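# Wedge a spring tension rod between the box end walls

## Task

Get the spring-loaded tension rod wedged inside the box between its two end walls so it holds itself up with no help. It must be perpendicular to those walls, horizontal, off the box floor, and just in front of the bottles. The bottles must still be upright inside the box afterwards.

## Robot and tools

Robot: two six-joint arms, left_arm and right_arm, each with a two-finger parallel gripper (pads open up to 50 mm) and a wrist camera. Calibrated base places in the scene frame: left_arm (-0.088, +0.676, 0), right_arm (-0.121, -0.606, 0). Both bases are almost unrotated (quat_wxyz z parts +0.010 and +0.007), so base axes nearly match scene axes. Joint speed caps are 2.09 rad/s (shoulder pan and lift), 2.62 (elbow) and 3.67 (wrists), so big moves may still be arriving when a result returns.

Frames: the scene frame has its origin on the table surface midway between the arms, +x out over the table, +z up, left_arm toward +y (arm names do not match image sides). Every hand pose, velocity and target, in commands and in results, is in that arm's own base frame. Fixed cameras and the table use the scene frame. On the gripper, fingers point along its +z and close along its x; a camera block sticks out about 10 cm toward its -y. end_effector_position is the point between the pads; fingertips extend 17.5 mm past it. Reported poses can be off by a few centimetres.

A row is 20 numbers: for left_arm x, y, z (metres), qw, qx, qy, qz, gripper position, force_limit, speed; then the same ten for right_arm. The pose is an absolute target in that arm's base frame, quaternion w first. The last three of each half lie in [-1, 1]. position: +1 fully open, about -0.65 pads touching, -1 means close until stopped (use it to grip). force_limit: -1 about 20 N, 0 about 102 N, +1 about 185 N per pad. speed: -1 20 mm/s, 0 85, +1 150. Both start at +1. A new force_limit or speed only applies after a position change of 0.01 or more. Always send both halves; for an arm that should stay put, resend its last reported pose and its previous gripper numbers, since a 0 is a real command.

execute_actions(actions, cameras): actions is a list of actions; each action is a table of up to 15 rows, one per 1/30 s step, and a short table repeats its final row to fill 15 steps (0.5 s). A target farther than 0.6 m from the gripper along any gripper axis gets the action refused for both arms. Each step the orientation is clipped to within 32 degrees of the measured one, and the arm is driven toward the Hand target line, which may fall short of what you asked; send the rest next time and keep the same quaternion in every row. cameras: list of names, [] for none, null or ["all"] for every one.

move(target, speed, blend, stop_force, zero, blocking, cameras): straight-line paths from each arm's Hand target to the absolute pose in target (one row, or a list of up to 15 rows sharing a 10 s cap). speed 0.002 to 4.2 m/s (default 0.25; rotation up to twice that in rad/s), one value or one per target. blend in metres rounds corners in a list. stop_force 6 to 120 N ends an arm's path when its wrist sensor feels that much push against the motion; unreliable when the gripper rotates, and omit it when backing off a contact. zero (default true) rezeroes non-still arms first. blocking=false returns after about 0.5 s while the move keeps going; not allowed with stop_force. Paths ignore obstacles and the other arm. The result adds a move: line: done, off_target, moving, held or fault, plus limits=paced (pose clipped) or limits=held (steps withheld).

wait(seconds 0 to 10) lets time run with last commands held. stop brakes a running move. zoom_image(camera, region [x0, y0, x1, y1] in pixels, at most 504 by 504) enlarges part of a latest image. zero_wrist_force(arm) rezeroes one sensor. read_manual(section) only gives licence text. finished_scene(scene) ends the current scene permanently; call it only once the rod holds without the robot.

Cameras: cam_head_left, cam_head_right, cam_high, cam_low (504x504), cam_left_wrist, cam_right_wrist (896x504).

Result lines: end_effector_position, end_effector_quat_wxyz and velocities per arm; Joint positions, Joint velocities ("within noise" when still), Joint torques (total drive output, offset and noisy); Wrist force and Wrist torque along gripper axes, as force from the surface into the arm, plus the peak since last shown; Hand target; Tool commands; object_status (0 moving, 1 blocked while opening, 2 blocked while closing, i.e. holding, 3 reached position or pads met); position_measured, with opening roughly (250 - value) x 0.202 mm; step readings after execute_actions; MOTOR HOT and OVER-TEMPERATURE FAULT warnings.

Hazards: a net outside force near 150 N (plus or minus 25) or joint contact torque at its limit (678, 678, 398, 98.4, 98.4, 98.4 N m) freezes that arm for 10 s. Arms are stiff, so aiming even slightly beyond a firm contact can fault; approach slowly. Contact or squeezing between the two arms can end the scene; the clearance check does not always prevent it. Do not route a gripper close to its own base, which can flip the shoulder. Holding loads or straining toward unreachable poses heats motors and can lock an arm for 30 to 60 s. Nothing may drop or fall off the table; do not release a moving part, slam, or knock the bottles over. Loose objects may occasionally get a small external nudge.

Each tool is called after ">>>" by a JSON object that holds its "method" and its "body".

## Session

>>> {"method": "execute_actions", "body": {"actions": []}}

Scene clock: 0.00 s.
left_arm: end_effector_position=(+1.2023, -0.4656, +0.1389) position_measured=3 object_status=3 end_effector_quat_wxyz=(+0.266, +0.934, -0.074, +0.228) | right_arm: end_effector_position=(+1.4746, +0.0095, +0.2597) position_measured=3 object_status=3 end_effector_quat_wxyz=(+0.133, +0.812, -0.338, +0.456)
Joint positions: left_arm=[-0.443 -0.876 1.846 -3.193 -1.891 1.178] | right_arm=[3.449 -2.351 -1.559 -0.102 0.799 2.371]
Joint velocities: within noise
Joint torques (N m): no reading
Wrist force (N): no reading
Wrist torque (N m): no reading
Wrist force, peak (N): no reading
Hand target: left_arm +1.2023, -0.4656, +0.1389; +0.266, +0.934, -0.074, +0.228 | right_arm +1.4746, +0.0095, +0.2597; +0.133, +0.812, -0.338, +0.456
Tool commands: left_gripper/position=+1.0 left_gripper/force_limit=+1.0 left_gripper/speed=+1.0 right_gripper/position=+1.0 right_gripper/force_limit=+1.0 right_gripper/speed=+1.0

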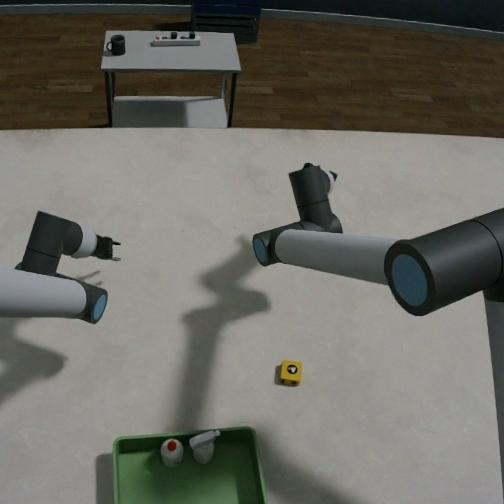

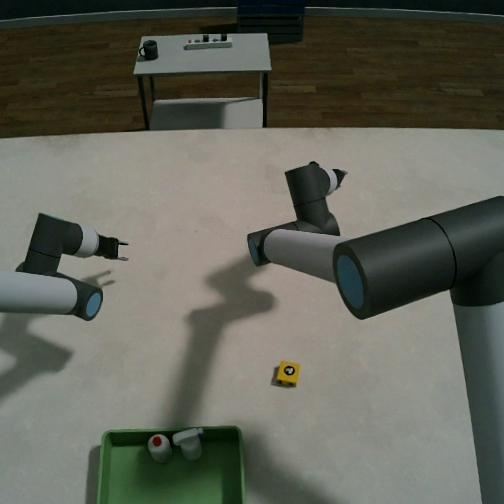

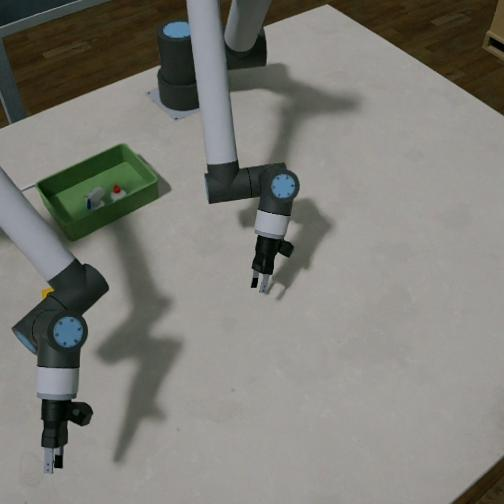

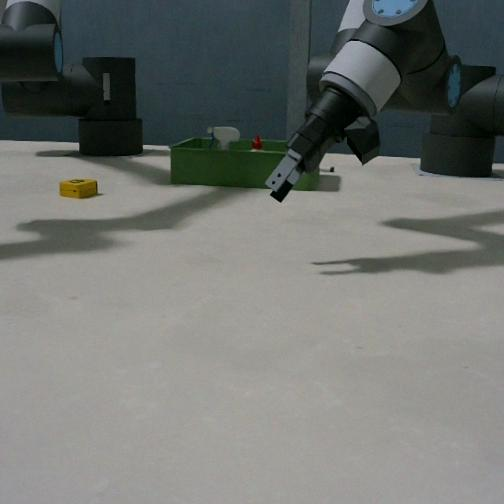

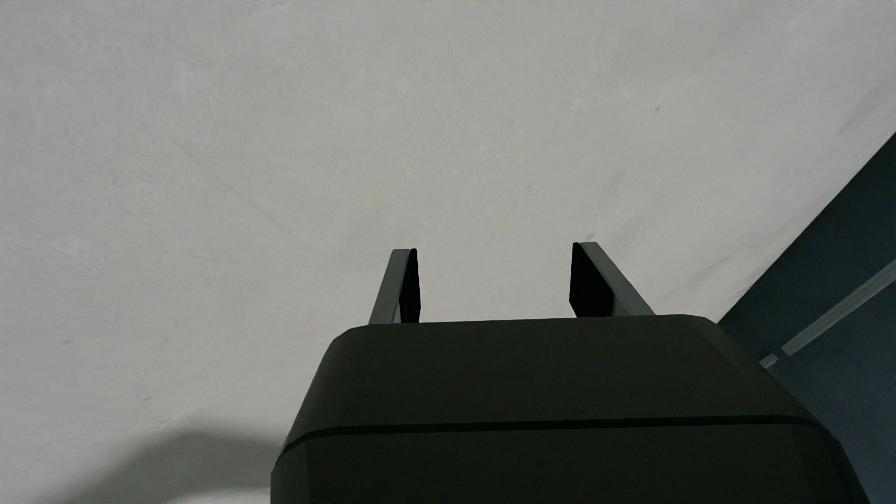

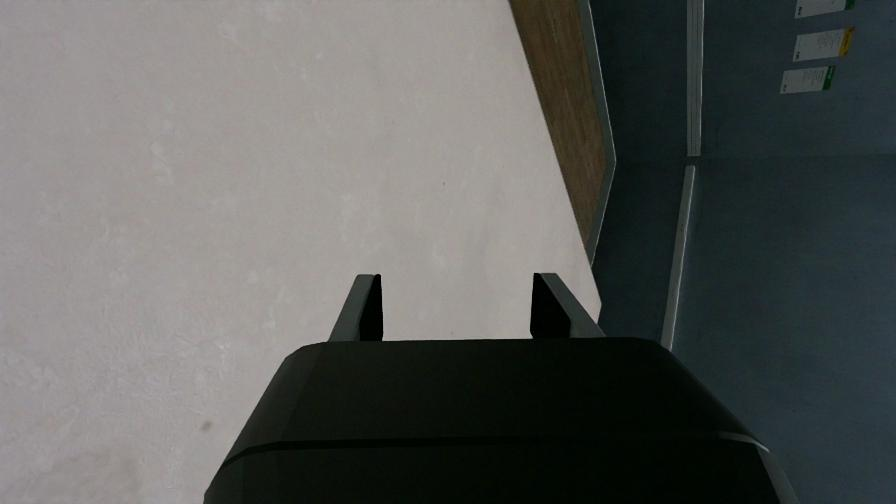

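>>> {"method": "zoom_image", "body": {"camera": "cam_high", "region": [0, 100, 220, 320]}}

>>> {"method": "zoom_image", "body": {"camera": "cam_low", "region": [40, 80, 360, 240]}}

>>> {"method": "zoom_image", "body": {"camera": "cam_head_left", "region": [80, 380, 300, 504]}}

Scaled by 2.291 from the camera's 504x504 image, which has a finer 720x720 frame.

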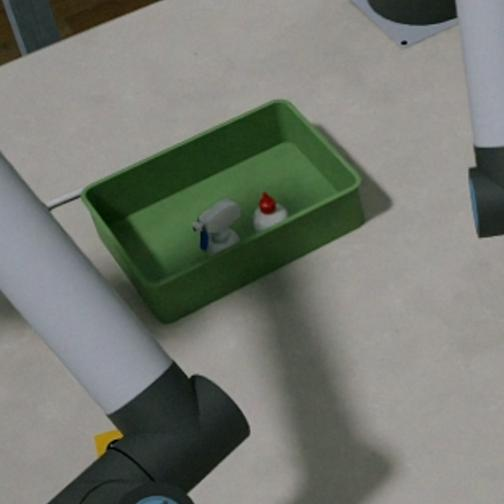

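Scaled by 1.575 from the camera's 504x504 image, which has a finer 720x720 frame.

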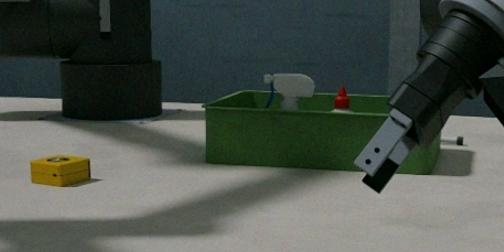

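Scaled by 2.291 from the camera's 504x504 image, which has a finer 720x720 frame.

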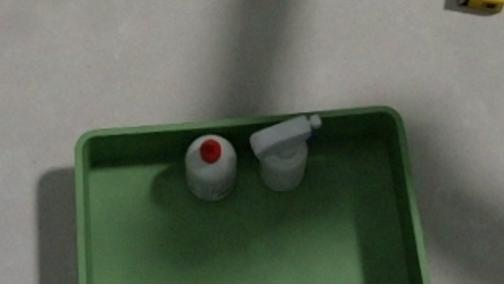

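>>> {"method": "move", "body": {"target": [0.431,-0.335,0.75,0,1,-0.01,0,1,1,1,0.476,0.349,0.75,0,0.007,1,0,1,1,1], "speed": 0.5}}

Scene clock: 33.00 s.
left_arm: end_effector_position=(+0.4310, -0.3350, +0.7500) position_measured=3 object_status=3 end_effector_quat_wxyz=(+0.000, +1.000, -0.010, +0.000) | right_arm: end_effector_position=(+0.4761, +0.3490, +0.7500) position_measured=3 object_status=3 end_effector_quat_wxyz=(+0.000, +0.007, +1.000, +0.000)
Joint positions: left_arm=[-1.038 -2.023 1.917 -1.465 -1.571 0.553] | right_arm=[4.122 -1.177 -1.887 -1.648 1.571 5.706]
Joint velocities: within noise
Joint torques (N m): left_arm=[-28.8 -20.06 -126.44 -6.65 -3.18 -5.1] | right_arm=[33.4 53.03 87.2 11.72 -7.52 3.21]
Wrist force (N): left_arm=[0.2 0.1 0.3] | right_arm=[0.0 0.7 1.0]
Wrist torque (N m): left_arm=[0.17 -0.10 -0.05] | right_arm=[0.39 0.23 -0.11]
Wrist force, peak (N): left_arm=[-2.3 0.1 -2.8] | right_arm=[-0.5 0.0 4.5]
Hand target: left_arm +0.4310, -0.3350, +0.7500; +0.000, +1.000, -0.010, +0.000 | right_arm +0.4760, +0.3490, +0.7500; +0.000, +0.007, +1.000, +0.000
Off the commanded pose: left_arm 0.000 m, 0 deg | right_arm 0.000 m, 0 deg.
move: done

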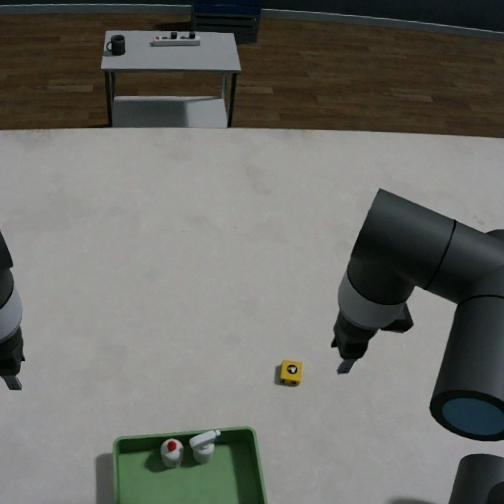

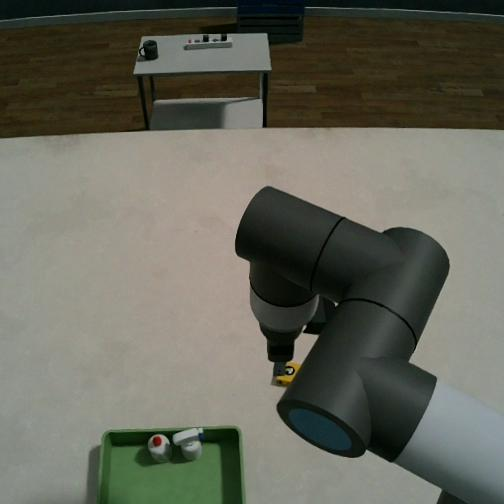

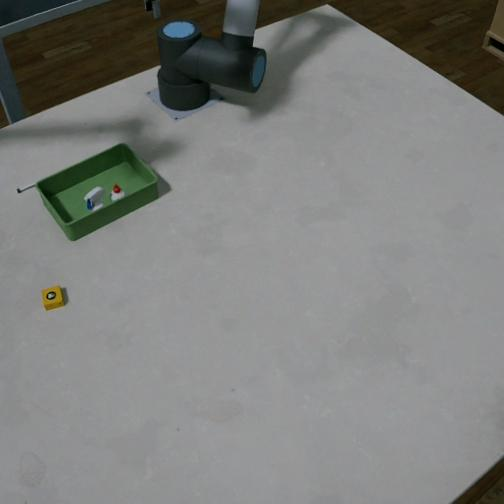

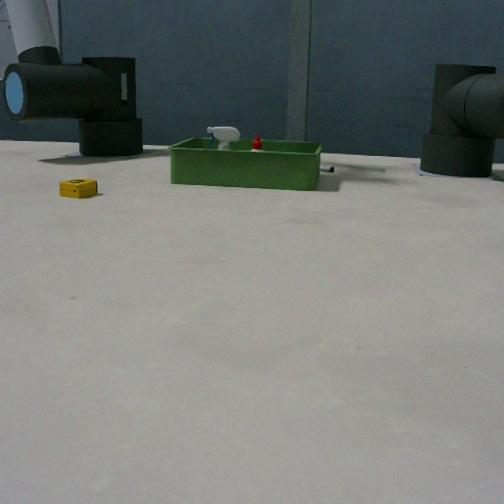

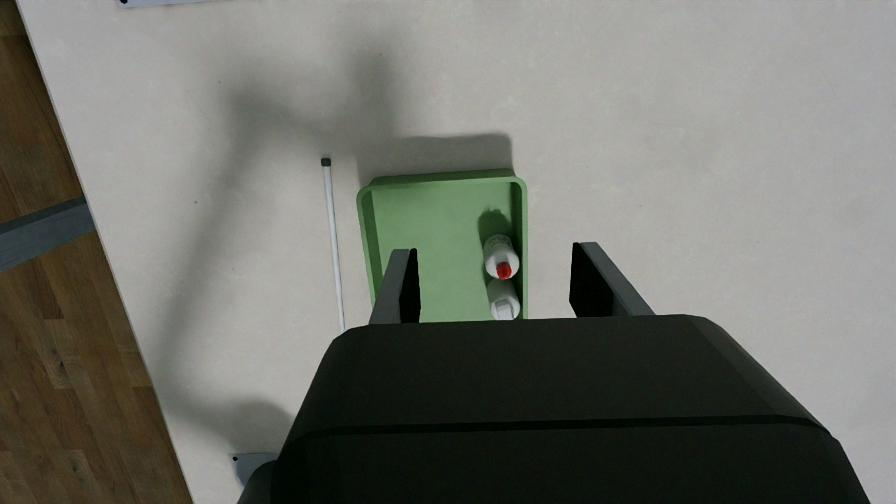

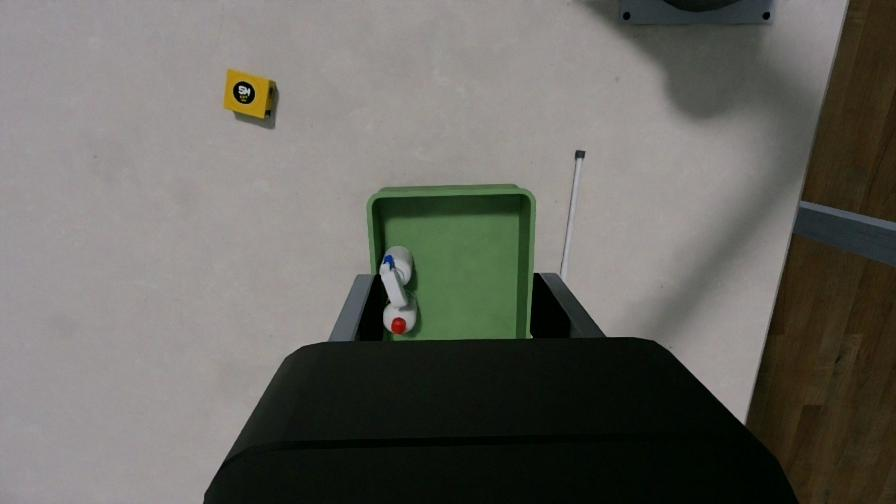

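>>> {"method": "move", "body": {"target": [0.178,-0.53,0.30,0,1,-0.01,0,1,1,1,0.228,0.483,0.30,0,0.007,1,0,1,1,1], "speed": 0.4}}

Scene clock: 60.40 s.
left_arm: end_effector_position=(+0.1780, -0.5299, +0.3001) position_measured=3 object_status=3 end_effector_quat_wxyz=(+0.000, +1.000, -0.010, +0.000) | right_arm: end_effector_position=(+0.2280, +0.4830, +0.3001) position_measured=3 object_status=3 end_effector_quat_wxyz=(+0.000, +0.007, +1.000, +0.000)
Joint positions: left_arm=[-1.614 -1.837 2.466 -2.2 -1.571 -0.024] | right_arm=[4.657 -1.264 -2.491 -0.958 1.571 6.242]
Joint velocities: within noise
Joint torques (N m): left_arm=[-29.8 -4.1 -84.25 -15.33 5.6 -5.53] | right_arm=[33.4 -15.38 71.99 17.01 -7.24 4.28]
Wrist force (N): left_arm=[0.0 1.1 0.1] | right_arm=[-0.4 0.4 0.9]
Wrist torque (N m): left_arm=[0.43 0.11 -0.11] | right_arm=[0.31 0.29 -0.11]
Wrist force, peak (N): left_arm=[2.0 -1.5 -3.5] | right_arm=[1.6 1.4 4.4]
Hand target: left_arm +0.1780, -0.5300, +0.3000; +0.000, +1.000, -0.010, +0.000 | right_arm +0.2280, +0.4830, +0.3000; +0.000, +0.007, +1.000, +0.000
Off the commanded pose: left_arm 0.000 m, 0 deg | right_arm 0.000 m, 0 deg.
move: done

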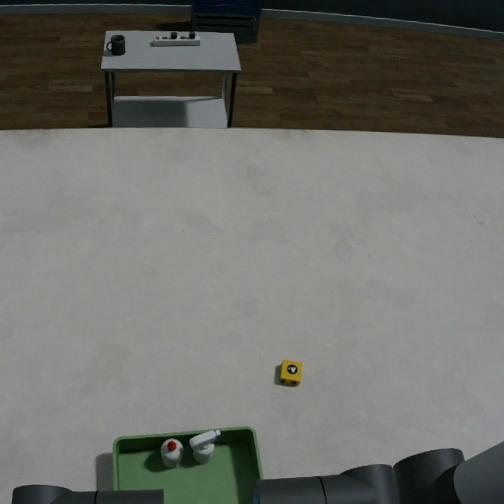

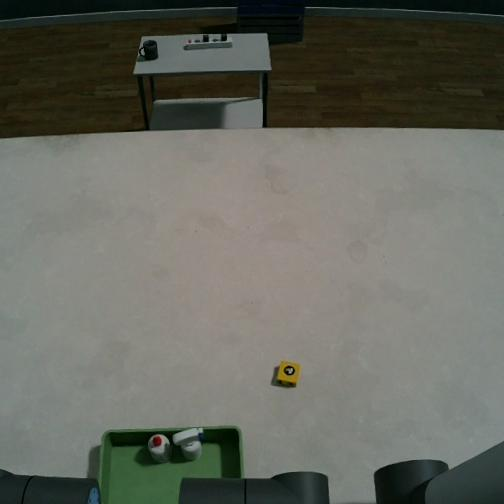

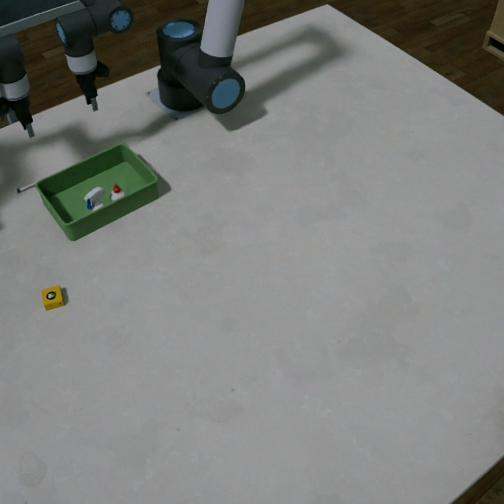

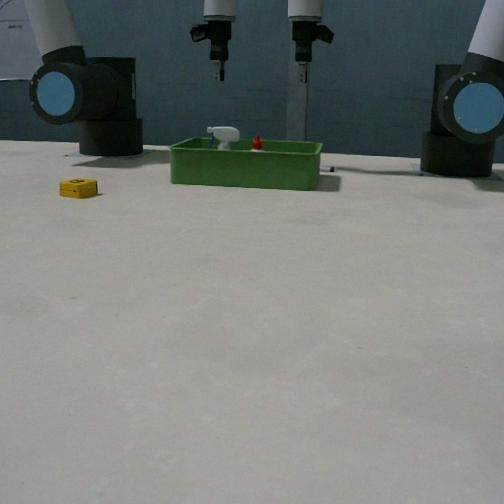

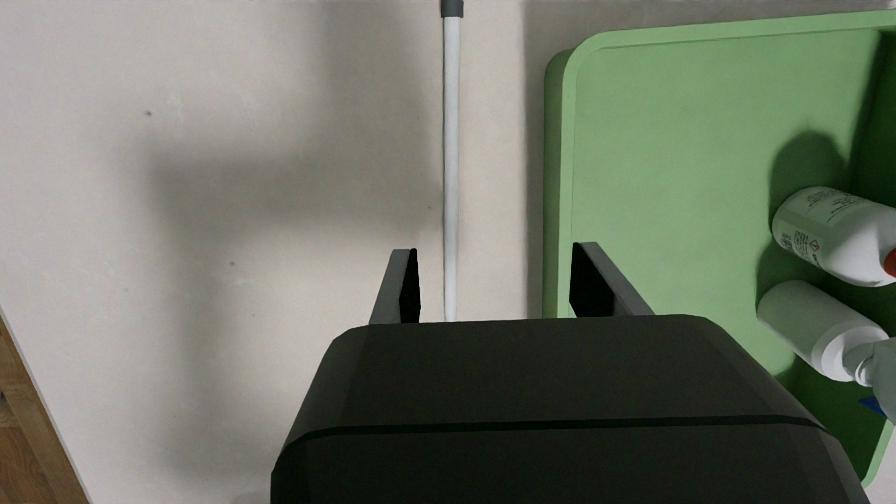

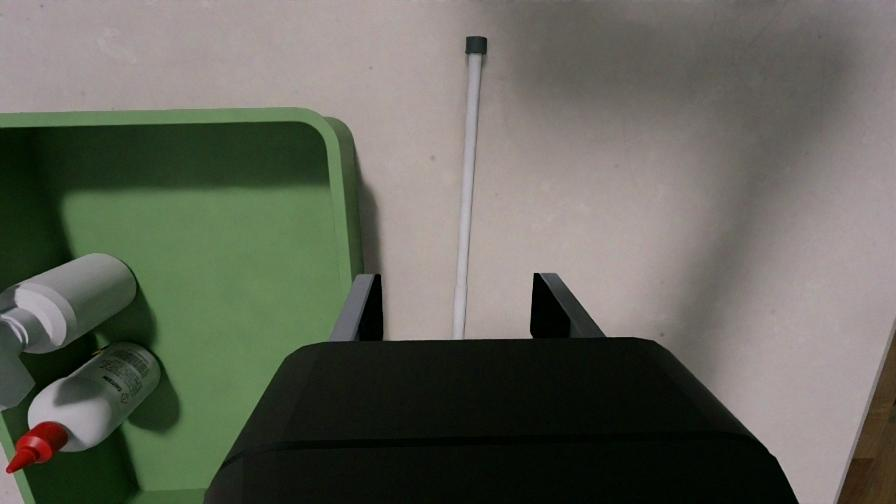

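>>> {"method": "zoom_image", "body": {"camera": "cam_right_wrist", "region": [380, 20, 560, 350]}}

>>> {"method": "zoom_image", "body": {"camera": "cam_left_wrist", "region": [380, 0, 600, 330]}}

Scaled by 1.527 from the camera's 896x504 image, which has a finer 1280x720 frame.

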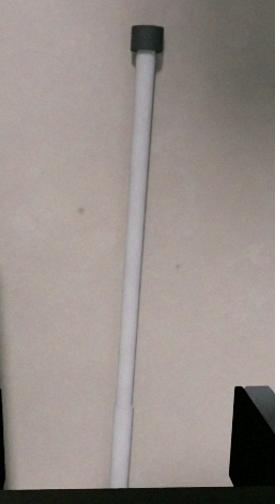

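Scaled by 1.527 from the camera's 896x504 image, which has a finer 1280x720 frame.

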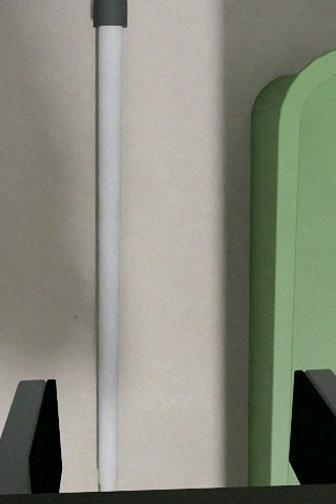

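>>> {"method": "move", "body": {"target": [0.1585,-0.5294,0.10,0,1,-0.025,0,1,1,1,0.1989,0.4533,0.10,0,0.022,1,0,1,1,1], "speed": 0.15, "cameras": ["cam_left_wrist","cam_right_wrist"]}}

Scene clock: 99.07 s.
left_arm: end_effector_position=(+0.1585, -0.5294, +0.1001) position_measured=3 object_status=3 end_effector_quat_wxyz=(+0.000, +1.000, -0.025, +0.000) | right_arm: end_effector_position=(+0.2006, +0.4533, +0.1001) position_measured=3 object_status=3 end_effector_quat_wxyz=(-0.010, +0.008, +1.000, +0.000)
Joint positions: left_arm=[-1.652 -1.521 2.649 -2.699 -1.571 -0.031] | right_arm=[4.698 -1.555 -2.717 -0.44 1.592 6.284]
Joint velocities: within noise
Joint torques (N m): left_arm=[-31.38 -43.41 -47.63 -14.97 -1.91 2.89] | right_arm=[-40.11 15.65 35.68 17.89 4.78 3.41]
Wrist force (N): left_arm=[-0.3 0.0 -0.2] | right_arm=[-0.3 0.8 1.1]
Wrist torque (N m): left_arm=[0.20 0.16 -0.10] | right_arm=[0.36 0.24 -0.13]
Wrist force, peak (N): left_arm=[-0.4 0.8 -2.3] | right_arm=[-0.1 -0.2 2.8]
Hand target: left_arm +0.1585, -0.5294, +0.1000; +0.000, +1.000, -0.025, +0.000 | right_arm +0.2006, +0.4533, +0.1000; -0.010, +0.008, +1.000, +0.000
Off the commanded pose: left_arm 0.000 m, 0 deg | right_arm 0.002 m, 2 deg.
joint sent to its limit (right arm) — joint 6 (wrist 3), upper limit. The joint targets still meet the commanded pose.
move: done
Images, in order (width x height): cam_left_wrist 896x504, cam_right_wrist 896x504.

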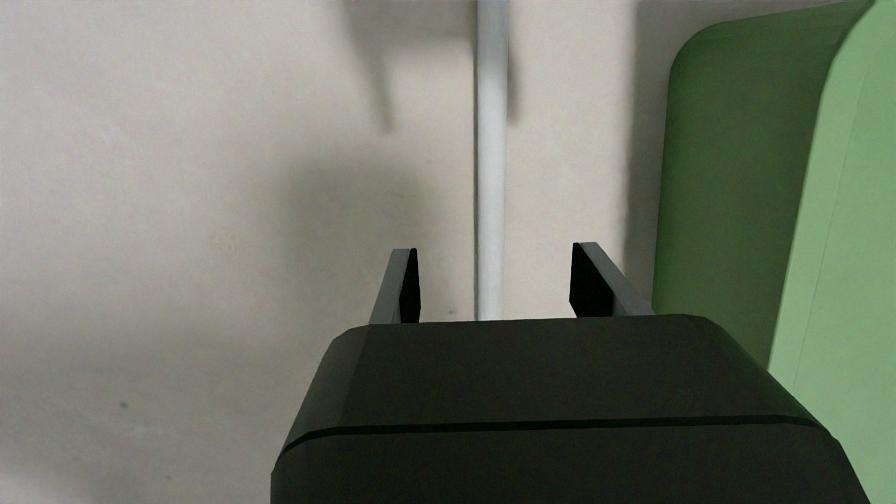

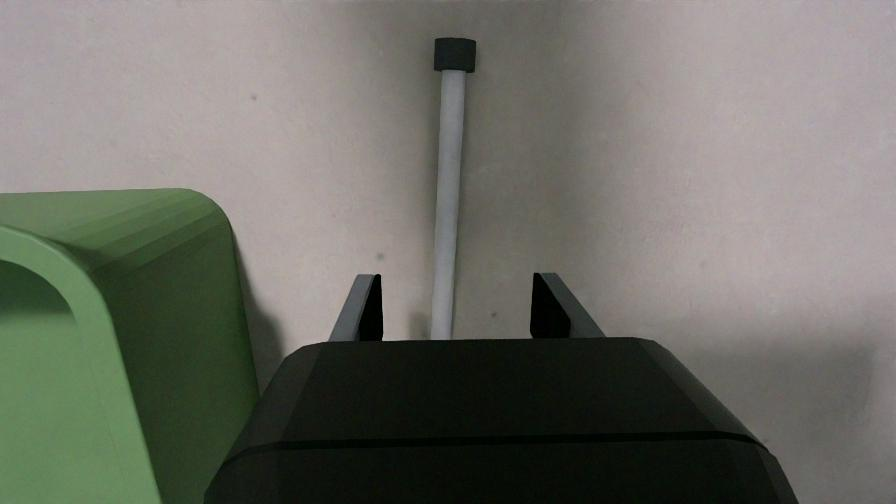

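>>> {"method": "move", "body": {"target": [0.1585,-0.5294,0.045,0,1,-0.025,0,1,1,1,0.22,0.38,0.40,0,0.007,1,0,1,1,1], "speed": 0.25, "cameras": []}}

>>> {"method": "move", "body": {"target": [0.1585,-0.5294,0.019,0,1,-0.025,0,1,1,1,0.22,0.38,0.40,0,0.007,1,0,1,1,1], "speed": 0.012, "stop_force": 8, "cameras": ["cam_left_wrist","cam_low"]}}

Scene clock: 114.07 s.
left_arm: end_effector_position=(+0.1585, -0.5294, +0.0450) position_measured=3 object_status=3 end_effector_quat_wxyz=(+0.000, +1.000, -0.025, +0.000) | right_arm: end_effector_position=(+0.2200, +0.3800, +0.3999) position_measured=3 object_status=3 end_effector_quat_wxyz=(+0.000, +0.007, +1.000, +0.000)
Joint positions: left_arm=[-1.652 -1.39 2.682 -2.862 -1.571 -0.031] | right_arm=[4.663 -1.005 -2.451 -1.256 1.571 6.248]
Joint velocities: within noise
Joint torques (N m): left_arm=[0.21 -61.34 -29.73 -14.96 -3.73 -3.02] | right_arm=[39.37 15.06 113.73 5.91 -7.58 3.41]
Wrist force (N): left_arm=[-0.4 0.4 -0.3] | right_arm=[-0.5 0.7 0.4]
Wrist torque (N m): left_arm=[0.29 0.13 -0.04] | right_arm=[0.36 0.29 -0.11]
Wrist force, peak (N): left_arm=[-0.4 0.8 -0.5] | right_arm=[-0.5 1.4 3.7]
Hand target: left_arm +0.1585, -0.5294, +0.0450; +0.000, +1.000, -0.025, +0.000 | right_arm +0.2200, +0.3800, +0.4000; +0.000, +0.007, +1.000, +0.000
Off the commanded pose: left_arm 0.000 m, 0 deg | right_arm 0.000 m, 0 deg.
move: done
No camera images: "cameras" was empty.

Scene clock: 117.17 s.
left_arm: end_effector_position=(+0.1585, -0.5294, +0.0190) position_measured=3 object_status=3 end_effector_quat_wxyz=(+0.000, +1.000, -0.025, +0.000) | right_arm: end_effector_position=(+0.2200, +0.3800, +0.4000) position_measured=3 object_status=3 end_effector_quat_wxyz=(+0.000, +0.007, +1.000, +0.000)
Joint positions: left_arm=[-1.652 -1.323 2.695 -2.942 -1.571 -0.031] | right_arm=[4.663 -1.005 -2.451 -1.256 1.571 6.248]
Joint velocities: within noise
Joint torques (N m): left_arm=[13.65 -64.54 -23.13 -14.44 -3.81 -3.24] | right_arm=[33.28 9.69 98.96 6.22 -7.12 3.37]
Wrist force (N): left_arm=[0.2 0.9 -0.3] | right_arm=[-0.8 1.3 0.5]
Wrist torque (N m): left_arm=[0.34 0.04 -0.03] | right_arm=[0.47 0.34 -0.11]
Wrist force, peak (N): left_arm=[-0.6 0.7 -0.9] | right_arm=[-0.9 0.9 1.1]
Hand target: left_arm +0.1585, -0.5294, +0.0190; +0.000, +1.000, -0.025, +0.000 | right_arm +0.2200, +0.3800, +0.4000; +0.000, +0.007, +1.000, +0.000
Off the commanded pose: left_arm 0.000 m, 0 deg | right_arm 0.000 m, 0 deg.
move: done
Images, in order (width x height): cam_low 504x504, cam_left_wrist 896x504.

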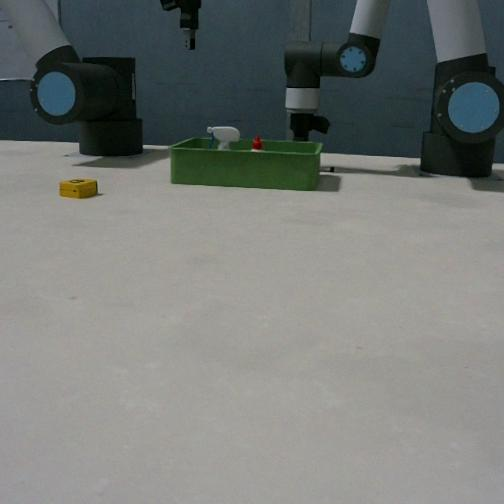

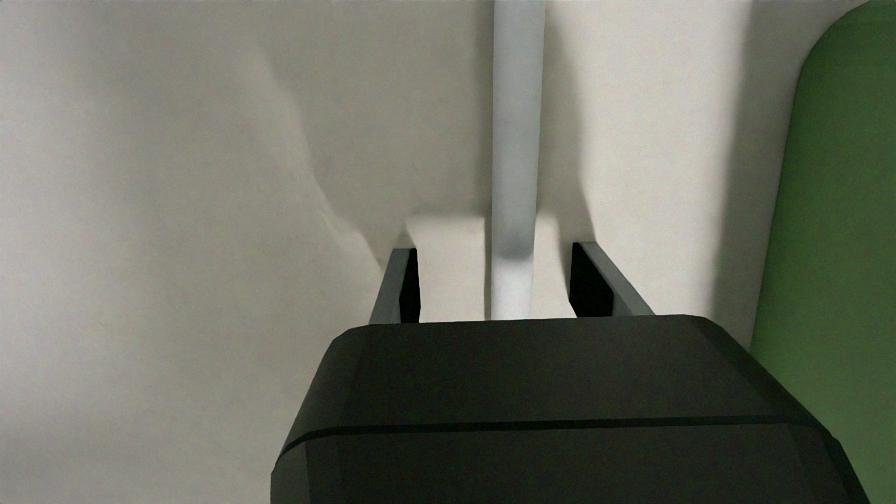

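>>> {"method": "move", "body": {"target": [0.1645,-0.5294,0.009,0,1,-0.025,0,1,1,1,0.22,0.38,0.40,0,0.007,1,0,1,1,1], "speed": 0.012, "stop_force": 8, "cameras": ["cam_left_wrist"]}}

Scene clock: 122.40 s.
left_arm: end_effector_position=(+0.1587, -0.5294, +0.0187) position_measured=3 object_status=3 end_effector_quat_wxyz=(+0.000, +1.000, -0.025, +0.000) | right_arm: end_effector_position=(+0.2200, +0.3800, +0.4000) position_measured=3 object_status=3 end_effector_quat_wxyz=(+0.000, +0.007, +1.000, +0.000)
Joint positions: left_arm=[-1.652 -1.323 2.695 -2.943 -1.571 -0.031] | right_arm=[4.663 -1.005 -2.451 -1.256 1.571 6.248]
Joint velocities: within noise
Joint torques (N m): left_arm=[-24.8 -92.22 -38.55 -4.4 7.29 -5.46] | right_arm=[30.88 13.16 89.92 5.98 -6.8 3.63]
Wrist force (N): left_arm=[-2.8 1.1 -13.7] | right_arm=[-0.3 0.6 1.0]
Wrist torque (N m): left_arm=[-0.13 -0.13 -0.02] | right_arm=[0.33 0.25 -0.11]
Wrist force, peak (N): left_arm=[-11.8 -33.4 -99.5] | right_arm=[-0.7 0.8 1.4]
Hand target: left_arm +0.1586, -0.5294, +0.0187; +0.000, +1.000, -0.025, +0.000 | right_arm +0.2200, +0.3800, +0.4000; +0.000, +0.007, +1.000, +0.000
Off the commanded pose: left_arm 0.011 m, 0 deg | right_arm 0.000 m, 0 deg.
move: contact (left_arm)
Images, in order (width x height): cam_left_wrist 896x504.

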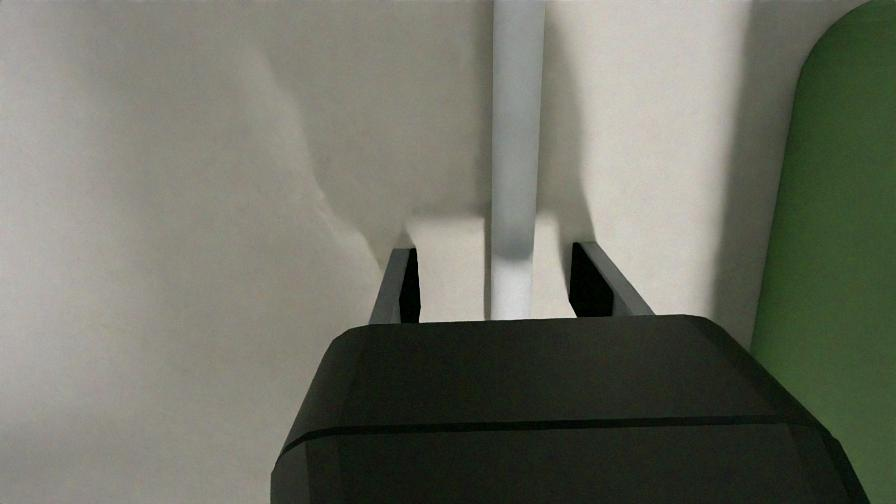

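>>> {"method": "move", "body": {"target": [[0.1587,-0.5294,0.0225,0,1,-0.025,0,1,0,-0.8,0.22,0.38,0.40,0,0.007,1,0,1,1,1],[0.1645,-0.5294,0.0225,0,1,-0.025,0,1,0,-0.8,0.22,0.38,0.40,0,0.007,1,0,1,1,1],[0.1645,-0.5294,0.0225,0,1,-0.025,0,-1,0,-0.8,0.22,0.38,0.40,0,0.007,1,0,1,1,1]], "speed": 0.03, "cameras": ["cam_left_wrist"]}}

Scene clock: 129.43 s.
left_arm: end_effector_position=(+0.1645, -0.5294, +0.0225) position_measured=196 object_status=2 end_effector_quat_wxyz=(+0.000, +1.000, -0.025, +0.000) | right_arm: end_effector_position=(+0.2200, +0.3800, +0.4000) position_measured=3 object_status=3 end_effector_quat_wxyz=(+0.000, +0.007, +1.000, +0.000)
Joint positions: left_arm=[-1.641 -1.332 2.691 -2.93 -1.571 -0.02] | right_arm=[4.663 -1.005 -2.451 -1.256 1.571 6.248]
Joint velocities: within noise
Joint torques (N m): left_arm=[24.19 -68.5 -46.39 -8.18 -1.5 7.28] | right_arm=[30.46 10.98 92.87 6.94 -6.76 3.32]
Wrist force (N): left_arm=[-0.8 -0.5 -1.4] | right_arm=[-0.8 0.7 0.9]
Wrist torque (N m): left_arm=[0.08 0.19 0.07] | right_arm=[0.36 0.34 -0.11]
Wrist force, peak (N): left_arm=[-2.7 1.8 -14.1] | right_arm=[-0.7 0.8 1.5]
Hand target: left_arm +0.1645, -0.5294, +0.0225; +0.000, +1.000, -0.025, +0.000 | right_arm +0.2200, +0.3800, +0.4000; +0.000, +0.007, +1.000, +0.000
Off the commanded pose: left_arm 0.000 m, 0 deg | right_arm 0.000 m, 0 deg.
move: done
Images, in order (width x height): cam_left_wrist 896x504.

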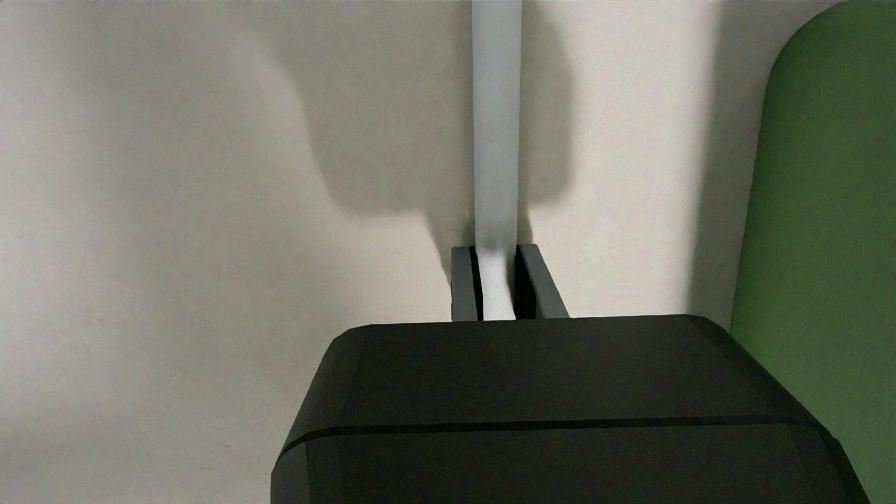

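>>> {"method": "move", "body": {"target": [[0.1645,-0.5294,0.30,0,1,-0.025,0,-1,0,-0.8,0.376,0.351,0.50,0,0.007,1,0,1,1,1],[0.3275,-0.5328,0.32,0,1,0.01,0,-1,0,-0.8,0.376,0.351,0.50,0,0.007,1,0,1,1,1]], "speed": 0.2}}

Scene clock: 138.87 s.
left_arm: end_effector_position=(+0.3273, -0.5328, +0.3200) position_measured=196 object_status=2 end_effector_quat_wxyz=(+0.000, +1.000, +0.010, +0.000) | right_arm: end_effector_position=(+0.3760, +0.3510, +0.5000) position_measured=3 object_status=3 end_effector_quat_wxyz=(+0.000, +0.007, +1.000, +0.000)
Joint positions: left_arm=[-1.347 -1.757 2.379 -2.193 -1.571 0.204] | right_arm=[4.294 -1.093 -2.274 -1.345 1.571 5.879]
Joint velocities: within noise
Joint torques (N m): left_arm=[28.27 -24.65 -111.46 -15.22 -5.96 6.18] | right_arm=[-35.47 -40.82 111.59 6.62 4.6 -2.76]
Wrist force (N): left_arm=[-0.4 -0.7 -0.4] | right_arm=[-0.8 0.2 0.7]
Wrist torque (N m): left_arm=[0.21 0.18 -0.07] | right_arm=[0.25 0.33 -0.13]
Wrist force, peak (N): left_arm=[-3.3 -0.3 -1.9] | right_arm=[1.1 1.2 1.7]
Hand target: left_arm +0.3275, -0.5328, +0.3200; +0.000, +1.000, +0.010, +0.000 | right_arm +0.3760, +0.3510, +0.5000; +0.000, +0.007, +1.000, +0.000
Off the commanded pose: left_arm 0.000 m, 0 deg | right_arm 0.000 m, 0 deg.
move: done

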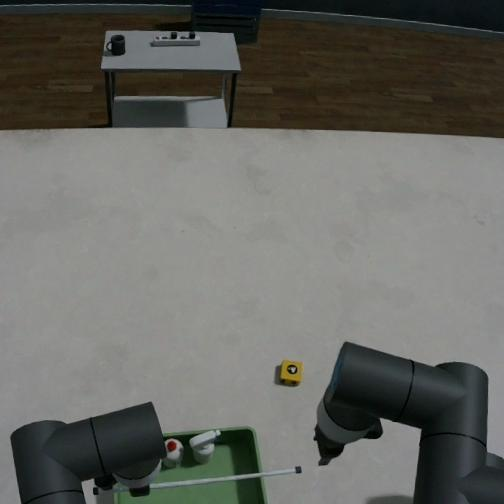

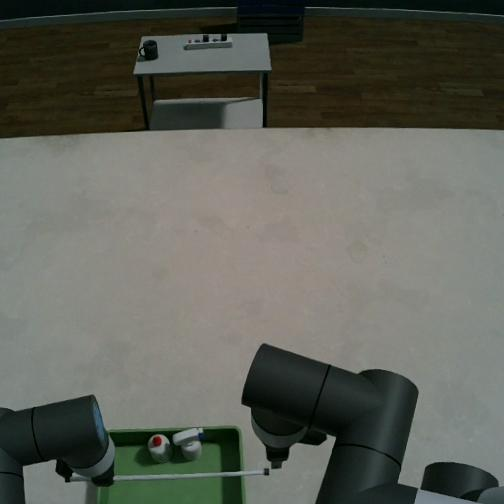

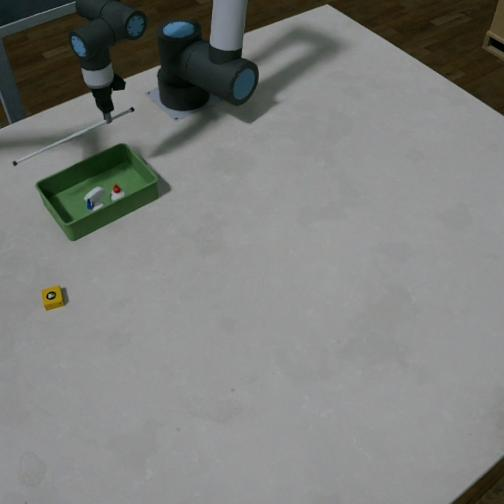

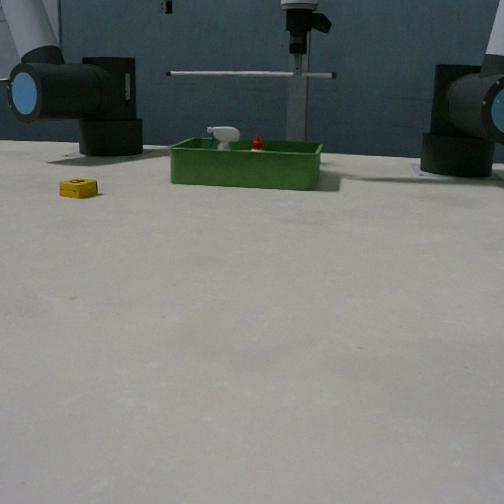

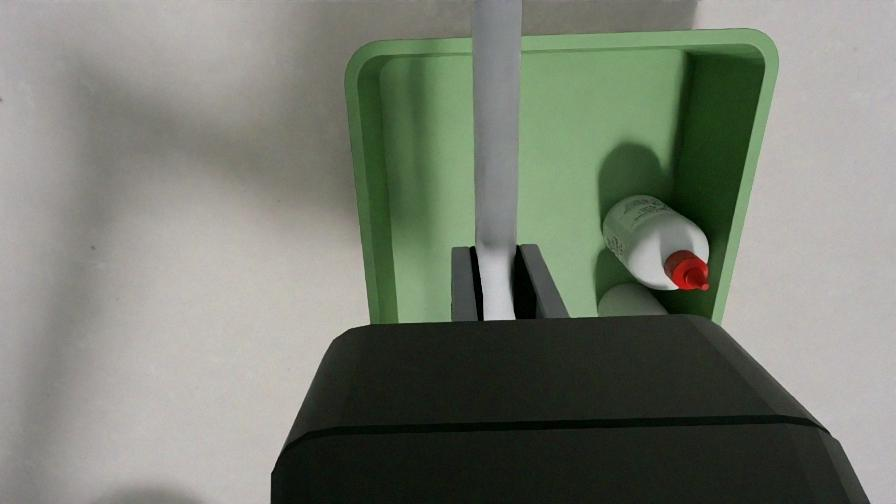

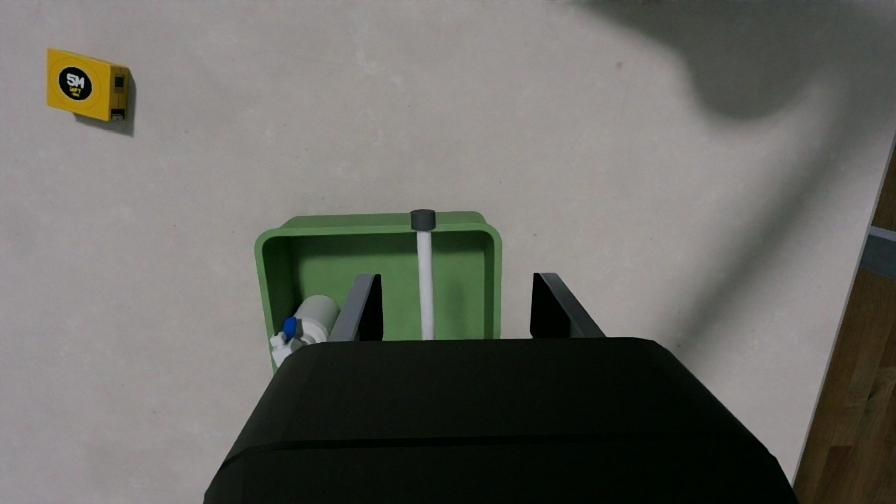

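>>> {"method": "move", "body": {"target": [0.3275,-0.5328,0.32,0,1,0.01,0,-1,0,-0.8,0.3907,0.4036,0.38,0,-0.013,1,0,1,0,-0.8], "speed": 0.15}}

Scene clock: 186.60 s.
left_arm: end_effector_position=(+0.3275, -0.5328, +0.3200) position_measured=196 object_status=2 end_effector_quat_wxyz=(+0.000, +1.000, +0.010, +0.000) | right_arm: end_effector_position=(+0.3907, +0.4035, +0.3801) position_measured=3 object_status=3 end_effector_quat_wxyz=(+0.000, -0.013, +1.000, +0.000)
Joint positions: left_arm=[-1.347 -1.757 2.379 -2.193 -1.571 0.204] | right_arm=[4.309 -1.235 -2.378 -1.099 1.571 5.854]
Joint velocities: within noise
Joint torques (N m): left_arm=[26.73 -25.99 -90.81 -10.86 -4.7 6.92] | right_arm=[28.14 -21.35 77.51 17.21 3.32 -3.15]
Wrist force (N): left_arm=[-0.6 0.1 -0.2] | right_arm=[-0.6 1.0 0.9]
Wrist torque (N m): left_arm=[0.36 0.21 -0.07] | right_arm=[0.43 0.28 -0.12]
Wrist force, peak (N): left_arm=[-0.5 -0.5 -0.8] | right_arm=[-0.8 1.7 3.3]
Hand target: left_arm +0.3275, -0.5328, +0.3200; +0.000, +1.000, +0.010, +0.000 | right_arm +0.3907, +0.4036, +0.3800; +0.000, -0.013, +1.000, +0.000
Off the commanded pose: left_arm 0.000 m, 0 deg | right_arm 0.000 m, 0 deg.
move: done

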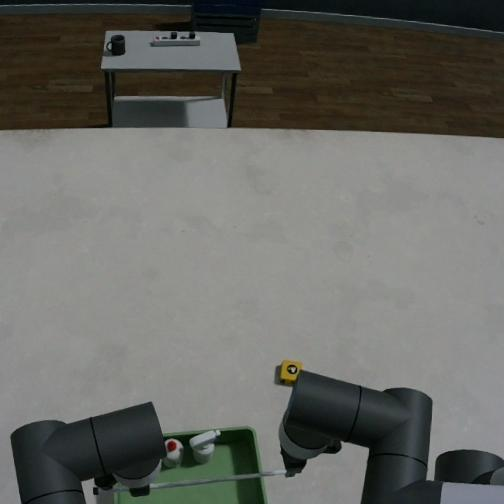

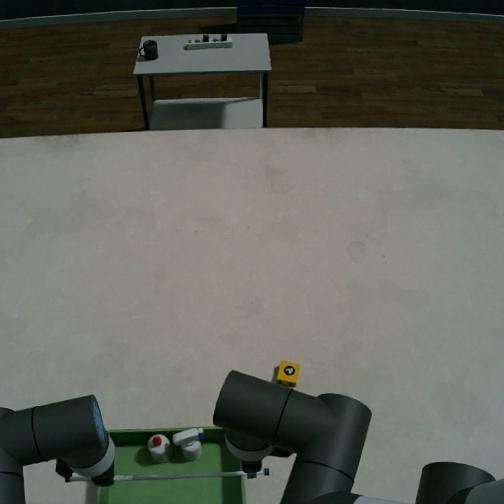

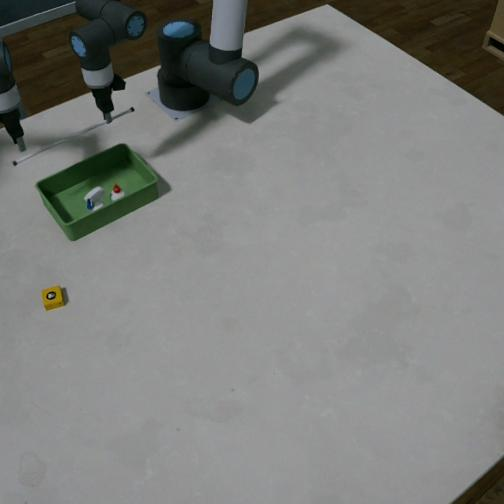

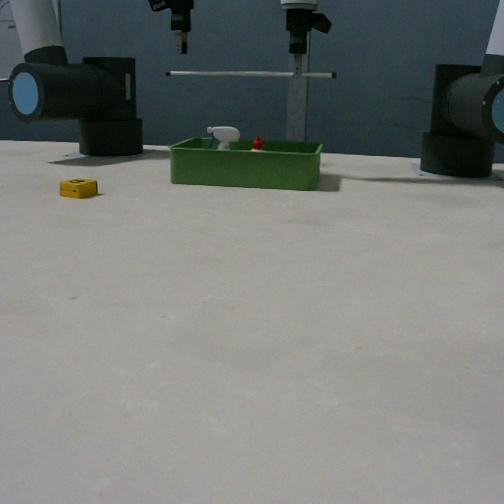

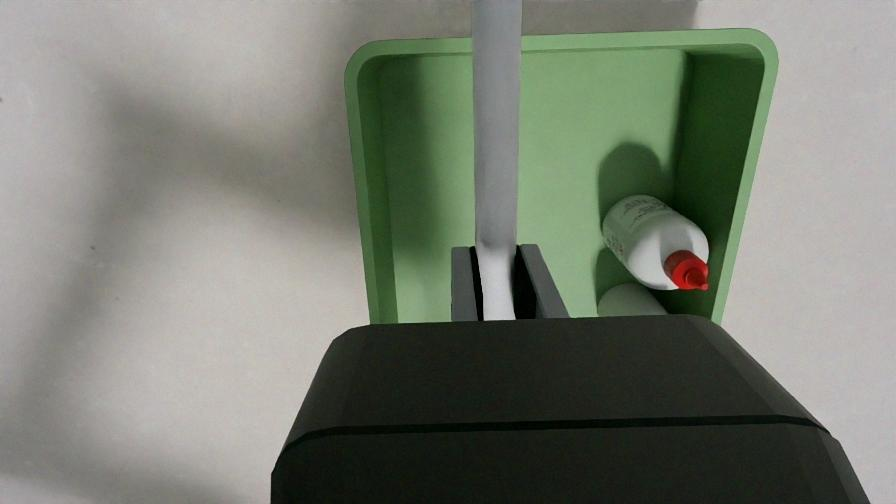

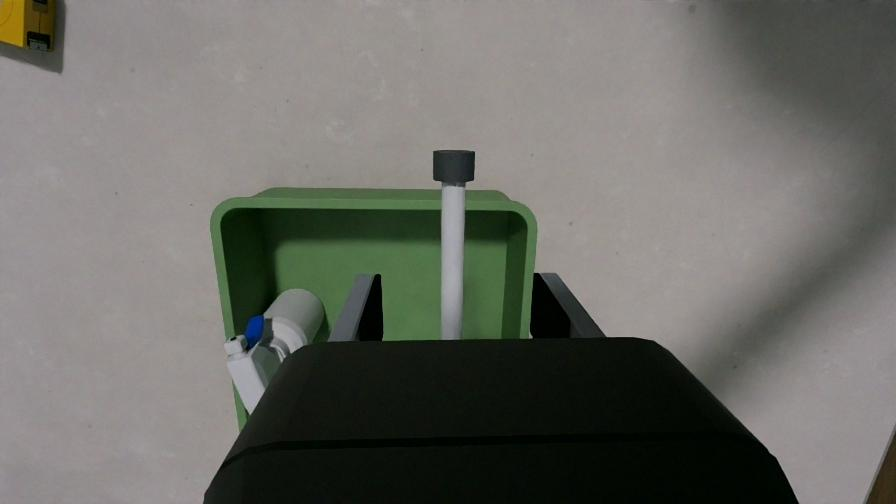

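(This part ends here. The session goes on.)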